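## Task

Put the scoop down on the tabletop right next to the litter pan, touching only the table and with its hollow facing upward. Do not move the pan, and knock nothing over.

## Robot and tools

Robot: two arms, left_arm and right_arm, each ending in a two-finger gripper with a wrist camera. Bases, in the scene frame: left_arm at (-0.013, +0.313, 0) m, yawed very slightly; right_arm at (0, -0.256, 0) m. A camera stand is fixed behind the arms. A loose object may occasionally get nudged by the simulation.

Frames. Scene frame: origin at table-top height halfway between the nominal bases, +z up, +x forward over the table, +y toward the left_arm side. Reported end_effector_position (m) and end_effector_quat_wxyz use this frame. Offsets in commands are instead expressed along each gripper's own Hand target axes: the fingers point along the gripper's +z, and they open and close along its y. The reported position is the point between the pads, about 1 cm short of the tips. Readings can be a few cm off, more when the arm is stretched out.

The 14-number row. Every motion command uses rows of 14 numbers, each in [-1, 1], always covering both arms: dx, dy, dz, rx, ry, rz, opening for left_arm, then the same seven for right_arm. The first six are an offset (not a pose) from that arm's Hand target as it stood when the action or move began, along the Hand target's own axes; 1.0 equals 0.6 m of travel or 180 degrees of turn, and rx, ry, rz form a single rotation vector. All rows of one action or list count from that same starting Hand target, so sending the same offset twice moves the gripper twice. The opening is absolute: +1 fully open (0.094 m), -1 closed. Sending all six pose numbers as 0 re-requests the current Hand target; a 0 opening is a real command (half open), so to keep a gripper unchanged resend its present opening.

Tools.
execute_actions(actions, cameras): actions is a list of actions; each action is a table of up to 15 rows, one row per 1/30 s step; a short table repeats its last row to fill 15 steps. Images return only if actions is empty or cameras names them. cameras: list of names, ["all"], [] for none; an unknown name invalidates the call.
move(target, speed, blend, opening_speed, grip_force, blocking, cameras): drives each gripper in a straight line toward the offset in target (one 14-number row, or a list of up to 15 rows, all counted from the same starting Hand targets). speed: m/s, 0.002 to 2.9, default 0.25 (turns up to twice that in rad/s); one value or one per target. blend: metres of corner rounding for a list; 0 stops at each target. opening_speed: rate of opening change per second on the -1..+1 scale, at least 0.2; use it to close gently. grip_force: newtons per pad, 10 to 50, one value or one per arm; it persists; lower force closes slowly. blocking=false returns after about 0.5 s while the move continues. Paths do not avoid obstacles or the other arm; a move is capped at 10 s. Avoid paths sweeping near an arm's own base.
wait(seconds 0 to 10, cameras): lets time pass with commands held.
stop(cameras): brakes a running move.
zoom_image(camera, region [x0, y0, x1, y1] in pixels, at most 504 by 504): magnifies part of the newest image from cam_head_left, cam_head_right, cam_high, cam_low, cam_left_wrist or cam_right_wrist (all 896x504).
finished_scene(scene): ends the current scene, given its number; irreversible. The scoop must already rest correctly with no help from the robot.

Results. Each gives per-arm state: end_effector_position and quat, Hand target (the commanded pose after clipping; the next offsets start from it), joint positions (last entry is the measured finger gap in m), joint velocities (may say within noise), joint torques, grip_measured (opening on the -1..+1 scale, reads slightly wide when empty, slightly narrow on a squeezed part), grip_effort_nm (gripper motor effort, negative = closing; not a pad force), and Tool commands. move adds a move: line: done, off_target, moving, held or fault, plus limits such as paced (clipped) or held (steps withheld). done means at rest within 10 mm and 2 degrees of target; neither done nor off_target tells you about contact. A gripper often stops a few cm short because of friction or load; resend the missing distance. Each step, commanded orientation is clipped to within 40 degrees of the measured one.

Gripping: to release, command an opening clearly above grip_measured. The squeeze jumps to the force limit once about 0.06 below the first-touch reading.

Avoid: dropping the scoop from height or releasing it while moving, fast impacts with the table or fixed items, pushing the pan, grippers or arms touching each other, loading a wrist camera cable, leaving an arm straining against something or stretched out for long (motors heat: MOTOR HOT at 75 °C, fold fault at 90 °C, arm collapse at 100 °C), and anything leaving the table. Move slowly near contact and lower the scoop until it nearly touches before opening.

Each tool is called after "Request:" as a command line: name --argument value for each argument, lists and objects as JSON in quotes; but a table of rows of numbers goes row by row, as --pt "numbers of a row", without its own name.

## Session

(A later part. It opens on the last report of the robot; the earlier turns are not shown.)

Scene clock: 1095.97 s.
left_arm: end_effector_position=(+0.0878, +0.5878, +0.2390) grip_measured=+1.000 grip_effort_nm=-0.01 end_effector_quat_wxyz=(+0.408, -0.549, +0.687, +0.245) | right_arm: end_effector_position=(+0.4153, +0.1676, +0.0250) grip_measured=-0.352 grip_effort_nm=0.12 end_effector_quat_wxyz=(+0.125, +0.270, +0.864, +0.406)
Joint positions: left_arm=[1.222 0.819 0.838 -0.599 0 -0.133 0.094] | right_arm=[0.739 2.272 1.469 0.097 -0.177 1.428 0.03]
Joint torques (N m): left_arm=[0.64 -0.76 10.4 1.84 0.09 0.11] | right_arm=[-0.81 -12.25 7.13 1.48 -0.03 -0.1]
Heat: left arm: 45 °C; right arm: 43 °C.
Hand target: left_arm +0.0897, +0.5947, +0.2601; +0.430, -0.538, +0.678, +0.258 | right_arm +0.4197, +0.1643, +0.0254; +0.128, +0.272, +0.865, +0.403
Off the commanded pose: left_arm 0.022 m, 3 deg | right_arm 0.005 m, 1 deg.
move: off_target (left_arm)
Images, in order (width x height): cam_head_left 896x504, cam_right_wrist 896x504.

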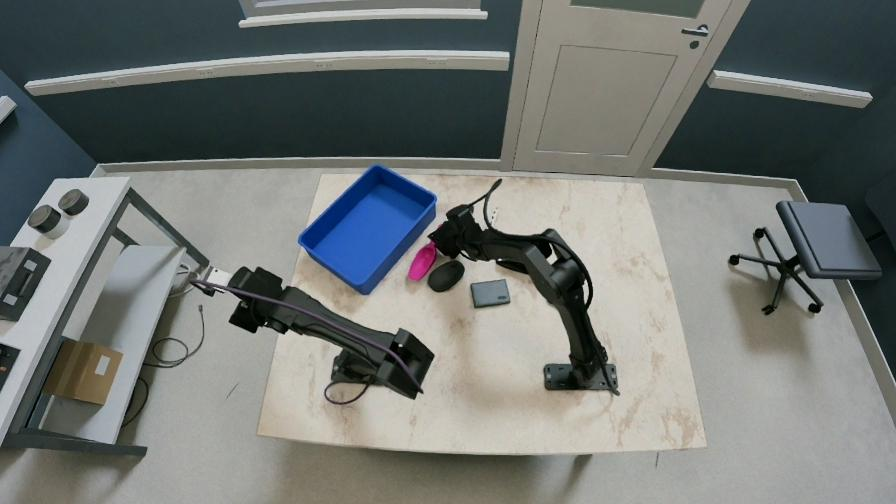

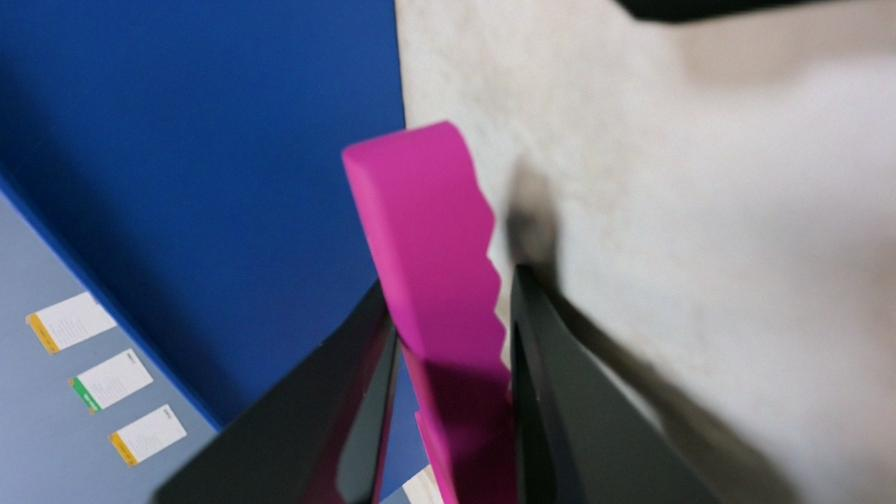

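Request:
move --target '[0, 0, 0, 0, 0, 0, 1, 0, 0.003, 0, 0, 0, 0, -0.2]' --speed 0.03 --opening_speed 0.3 --cameras '["cam_right_wrist", "cam_head_left"]'

Request:
zoom_image --camera "cam_head_left" --region '[300, 150, 552, 330]'

Scene clock: 1105.53 s.
left_arm: end_effector_position=(+0.0878, +0.5878, +0.2390) grip_measured=+1.000 grip_effort_nm=-0.01 end_effector_quat_wxyz=(+0.408, -0.549, +0.687, +0.245) | right_arm: end_effector_position=(+0.4163, +0.1691, +0.0272) grip_measured=-0.202 grip_effort_nm=0.13 end_effector_quat_wxyz=(+0.126, +0.269, +0.862, +0.411)
Joint positions: left_arm=[1.222 0.819 0.838 -0.599 0 -0.133 0.094] | right_arm=[0.739 2.272 1.47 0.106 -0.18 1.428 0.037]
Joint torques (N m): left_arm=[0.64 -0.8 10.36 1.83 0.09 0.1] | right_arm=[-0.73 -12.23 7.6 1.34 0.01 -0.1]
Heat: left arm: 45 °C; right arm: 43 °C.
Hand target: left_arm +0.0897, +0.5947, +0.2601; +0.430, -0.538, +0.678, +0.258 | right_arm +0.4204, +0.1653, +0.0268; +0.128, +0.272, +0.865, +0.403
Off the commanded pose: left_arm 0.022 m, 3 deg | right_arm 0.006 m, 1 deg.
move: off_target (left_arm)
Images, in order (width x height): cam_head_left 896x504, cam_right_wrist 896x504.

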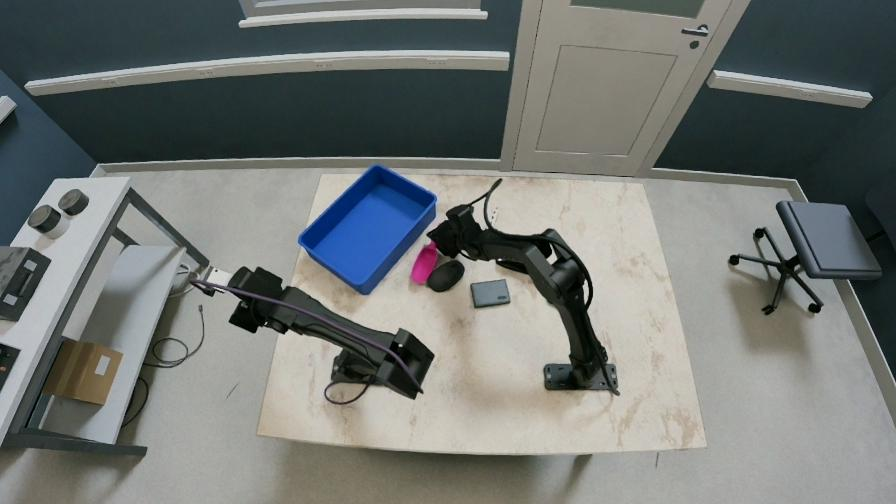

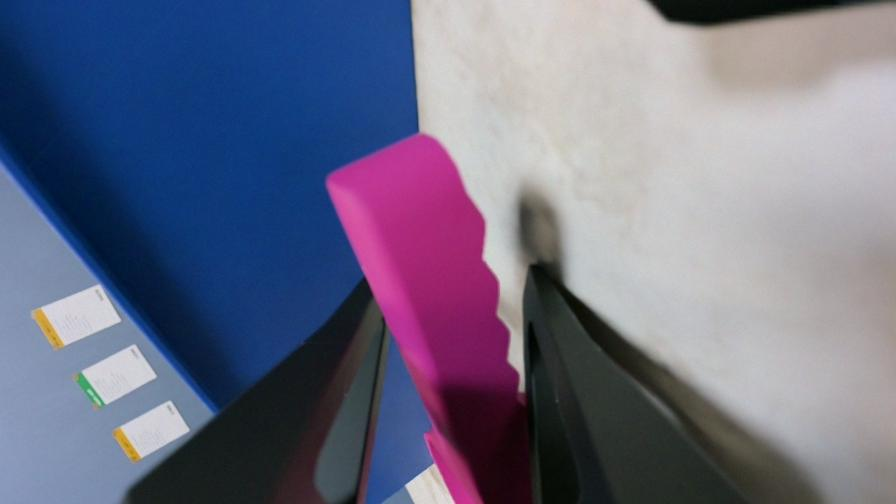

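Scaled by 2.000.

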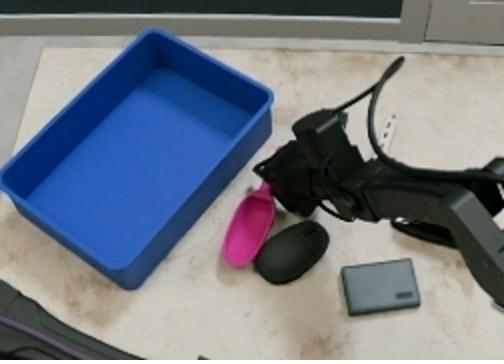

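Request:
move --target '[0, 0, 0, 0, 0, 0, 1, 0, 0, -0.035, 0, 0, 0, -0.2]' --speed 0.04 --cameras '["cam_right_wrist", "cam_head_left"]'

Request:
zoom_image --camera "cam_head_left" --region '[300, 150, 552, 330]'

Scene clock: 1117.87 s.
left_arm: end_effector_position=(+0.0878, +0.5878, +0.2390) grip_measured=+1.000 grip_effort_nm=-0.01 end_effector_quat_wxyz=(+0.408, -0.549, +0.687, +0.245) | right_arm: end_effector_position=(+0.4116, +0.1614, +0.0273) grip_measured=-0.202 grip_effort_nm=0.12 end_effector_quat_wxyz=(+0.122, +0.271, +0.863, +0.409)
Joint positions: left_arm=[1.222 0.819 0.838 -0.599 0 -0.133 0.094] | right_arm=[0.733 2.245 1.429 0.112 -0.187 1.428 0.037]
Joint torques (N m): left_arm=[0.66 -0.8 10.36 1.83 0.08 0.1] | right_arm=[-0.92 -16.38 5.18 1.21 0.04 -0.16]
Heat: left arm: 45 °C; right arm: 43 °C.
Hand target: left_arm +0.0897, +0.5947, +0.2601; +0.430, -0.538, +0.678, +0.258 | right_arm +0.4112, +0.1521, +0.0404; +0.128, +0.272, +0.864, +0.403
Off the commanded pose: left_arm 0.022 m, 3 deg | right_arm 0.016 m, 1 deg.
move: off_target (left_arm, right_arm)
Images, in order (width x height): cam_head_left 896x504, cam_right_wrist 896x504.

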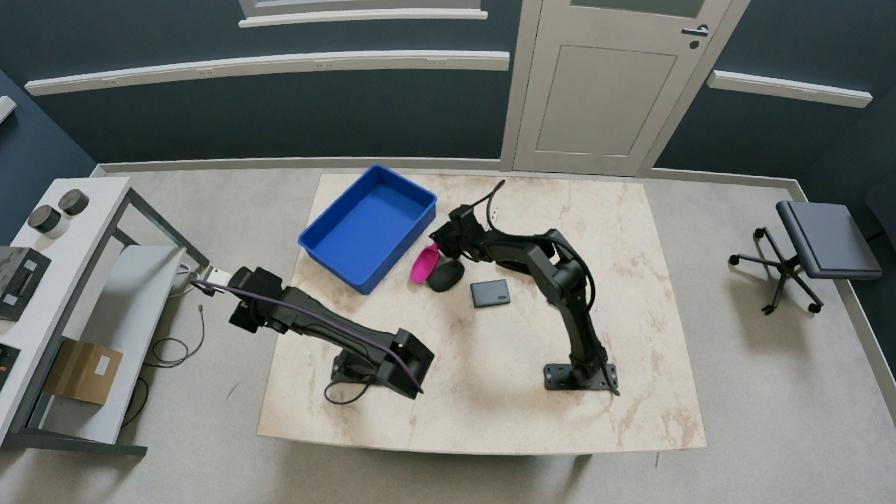

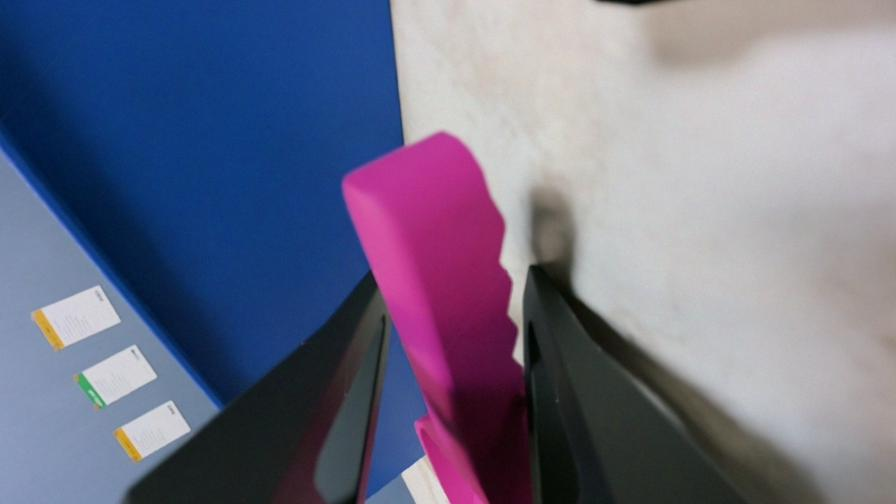

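Scaled by 2.000.

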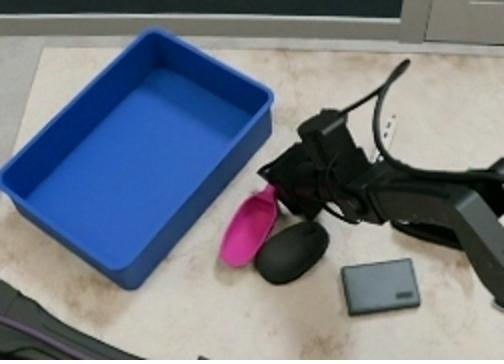

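Request:
move --target '[0, 0, 0, 0, 0, 0, 1, 0, 0, -0.05, 0, 0, 0, -0.2]' --speed 0.04 --cameras '["cam_right_wrist", "cam_head_left"]'

Request:
zoom_image --camera "cam_head_left" --region '[300, 150, 552, 330]'

Scene clock: 1123.23 s.
left_arm: end_effector_position=(+0.0878, +0.5878, +0.2390) grip_measured=+1.000 grip_effort_nm=-0.01 end_effector_quat_wxyz=(+0.408, -0.549, +0.687, +0.245) | right_arm: end_effector_position=(+0.3925, +0.1341, +0.0291) grip_measured=-0.202 grip_effort_nm=0.11 end_effector_quat_wxyz=(+0.109, +0.283, +0.873, +0.383)
Joint positions: left_arm=[1.222 0.819 0.838 -0.599 0 -0.133 0.094] | right_arm=[0.718 2.147 1.324 0.054 -0.19 1.425 0.037]
Joint torques (N m): left_arm=[0.69 -0.77 10.39 1.83 0.07 0.11] | right_arm=[-0.69 -16.66 5.98 1.58 -0.05 -0.22]
Heat: left arm: 45 °C; right arm: 43 °C.
Hand target: left_arm +0.0897, +0.5947, +0.2601; +0.430, -0.538, +0.678, +0.258 | right_arm +0.3980, +0.1333, +0.0598; +0.128, +0.272, +0.864, +0.403
Off the commanded pose: left_arm 0.022 m, 3 deg | right_arm 0.031 m, 4 deg.
move: off_target (left_arm, right_arm)
Images, in order (width x height): cam_head_left 896x504, cam_right_wrist 896x504.

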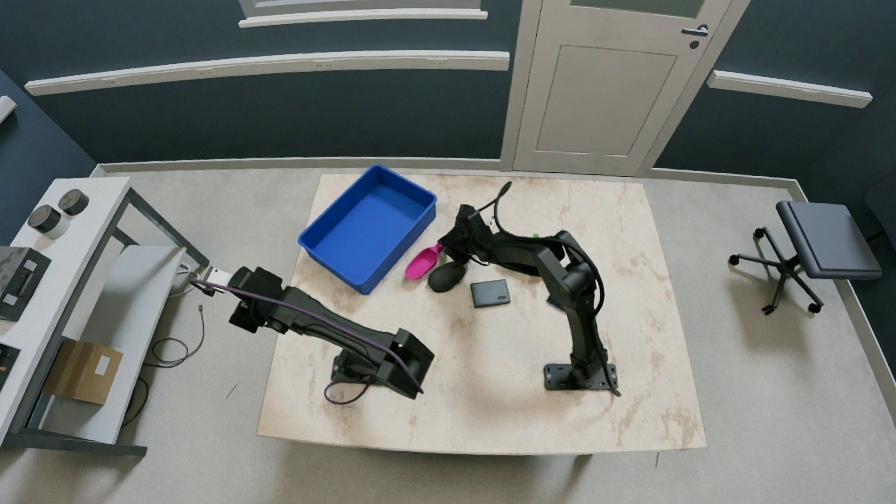

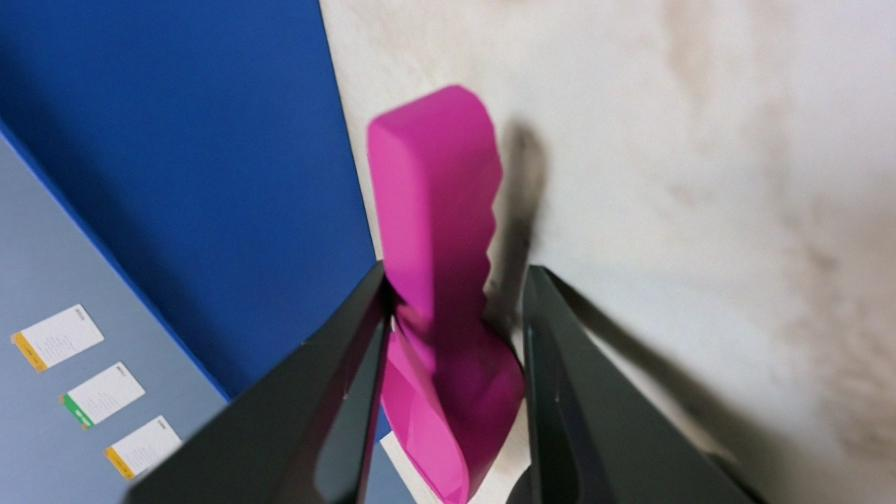

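Scaled by 2.000.

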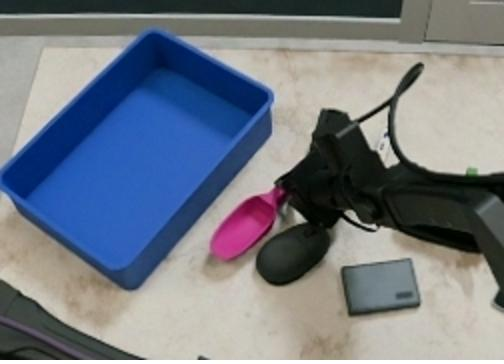

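Request:
move --target '[0, 0, 0, 0, 0, 0, 1, 0, 0, -0.04, 0, 0, 0, -0.1]' --speed 0.04 --cameras '["cam_right_wrist", "cam_head_left"]'

Request:
zoom_image --camera "cam_head_left" --region '[300, 150, 552, 330]'

Scene clock: 1132.07 s.
left_arm: end_effector_position=(+0.0878, +0.5878, +0.2390) grip_measured=+1.000 grip_effort_nm=-0.01 end_effector_quat_wxyz=(+0.408, -0.549, +0.687, +0.245) | right_arm: end_effector_position=(+0.3824, +0.1197, +0.0474) grip_measured=-0.102 grip_effort_nm=0.11 end_effector_quat_wxyz=(+0.109, +0.282, +0.873, +0.384)
Joint positions: left_arm=[1.222 0.819 0.838 -0.599 0 -0.133 0.094] | right_arm=[0.708 2.055 1.259 0.026 -0.198 1.417 0.042]
Joint torques (N m): left_arm=[0.65 -0.79 10.32 1.82 0.08 0.11] | right_arm=[-0.75 -15.68 6.05 1.62 -0.05 -0.21]
Heat: left arm: 45 °C; right arm: 43 °C.
Hand target: left_arm +0.0897, +0.5947, +0.2601; +0.430, -0.538, +0.678, +0.258 | right_arm +0.3873, +0.1183, +0.0750; +0.128, +0.272, +0.865, +0.403
Off the commanded pose: left_arm 0.022 m, 3 deg | right_arm 0.028 m, 3 deg.
move: off_target (left_arm, right_arm)
Images, in order (width x height): cam_head_left 896x504, cam_right_wrist 896x504.

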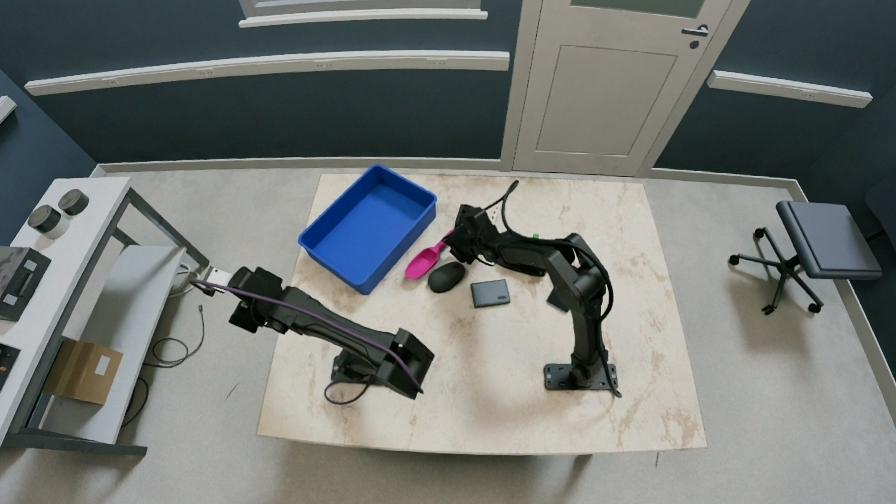

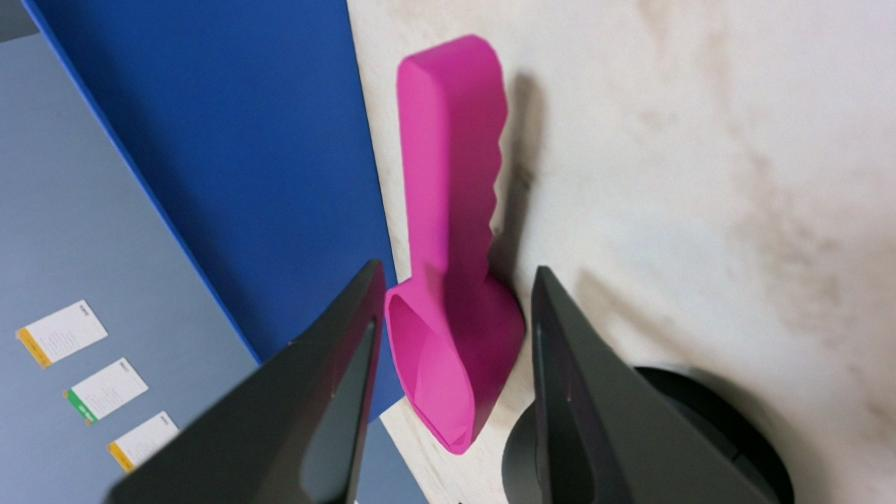

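Scaled by 2.000.

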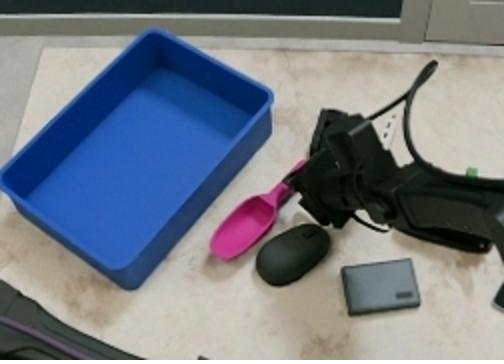

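Request:
move --target '[0, 0, 0, 0, 0, 0, 1, 0, 0.1277, -0.1571, 0, 0, 0, -0.1]' --speed 0.1 --cameras '["cam_right_wrist", "cam_head_left", "cam_high"]'

Request:
zoom_image --camera "cam_head_left" --region '[300, 150, 552, 330]'

Scene clock: 1143.67 s.
left_arm: end_effector_position=(+0.0878, +0.5878, +0.2390) grip_measured=+1.000 grip_effort_nm=-0.01 end_effector_quat_wxyz=(+0.408, -0.549, +0.687, +0.245) | right_arm: end_effector_position=(+0.3677, +0.0996, +0.1587) grip_measured=-0.102 grip_effort_nm=0.11 end_effector_quat_wxyz=(+0.104, +0.284, +0.876, +0.375)
Joint positions: left_arm=[1.222 0.819 0.838 -0.599 0 -0.133 0.094] | right_arm=[0.693 1.83 1.434 -0.397 -0.208 1.406 0.042]
Joint torques (N m): left_arm=[0.75 -0.77 10.36 1.84 0.07 0.11] | right_arm=[-0.81 -13.68 9.43 1.54 -0.08 -0.2]
Heat: left arm: 45 °C; right arm: 44 °C.
Hand target: left_arm +0.0897, +0.5947, +0.2601; +0.430, -0.538, +0.678, +0.258 | right_arm +0.3740, +0.0995, +0.1945; +0.128, +0.272, +0.864, +0.403
Off the commanded pose: left_arm 0.022 m, 3 deg | right_arm 0.036 m, 5 deg.
move: off_target (left_arm, right_arm)
Images, in order (width x height): cam_head_left 896x504, cam_high 896x504, cam_right_wrist 896x504.

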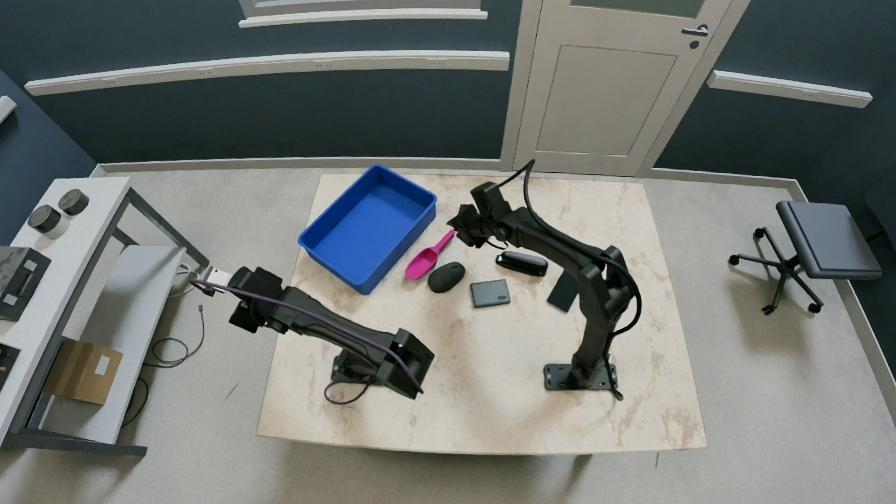

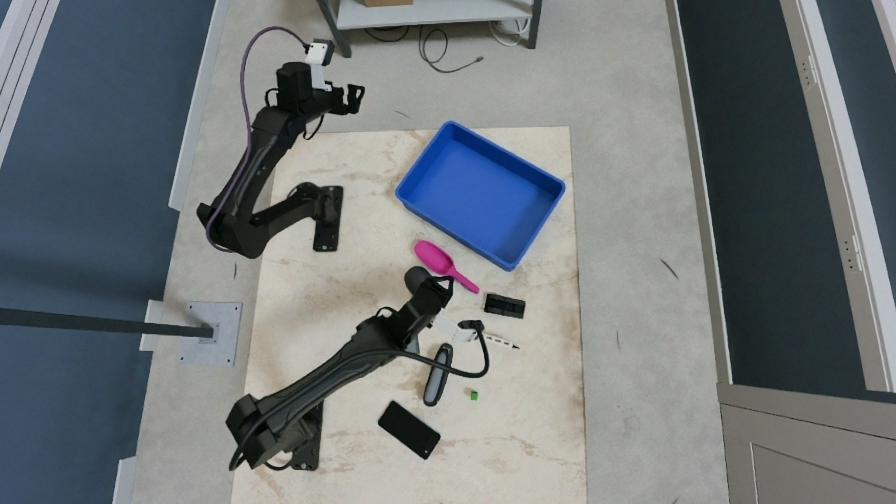

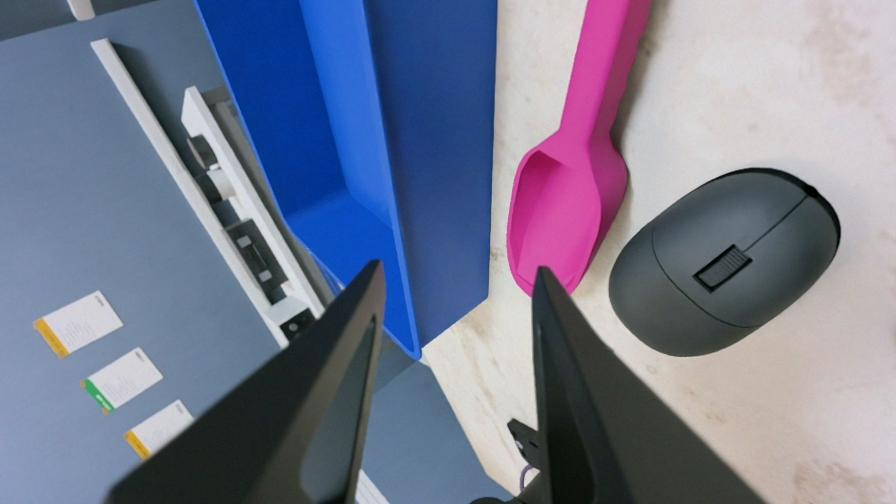

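Scaled by 2.000.

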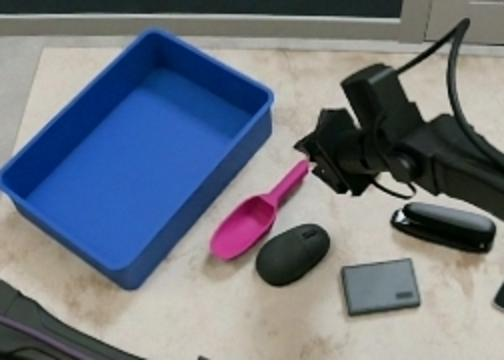

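Request:
zoom_image --camera "cam_high" --region '[390, 210, 540, 330]'

Request:
zoom_image --camera "cam_right_wrist" --region '[440, 0, 896, 400]'

Scaled by 3.360.

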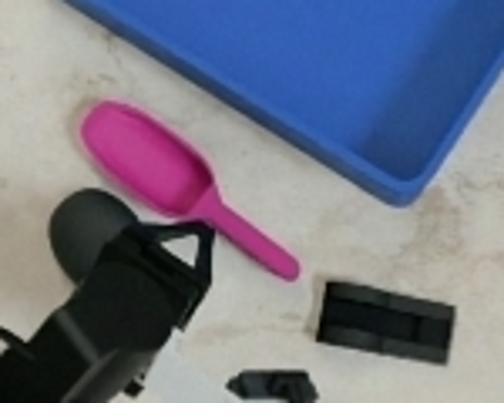

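Scaled by 1.105.

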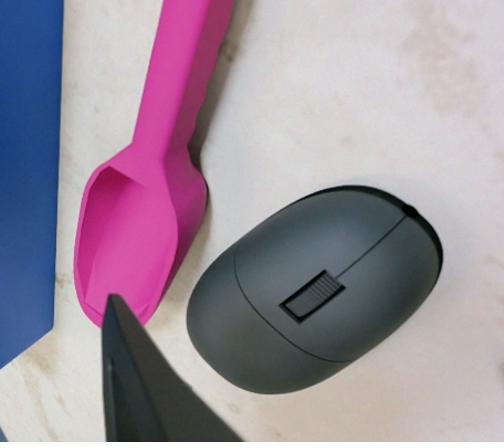

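Request:
finished_scene --scene 1

The scene is finished: the task was done.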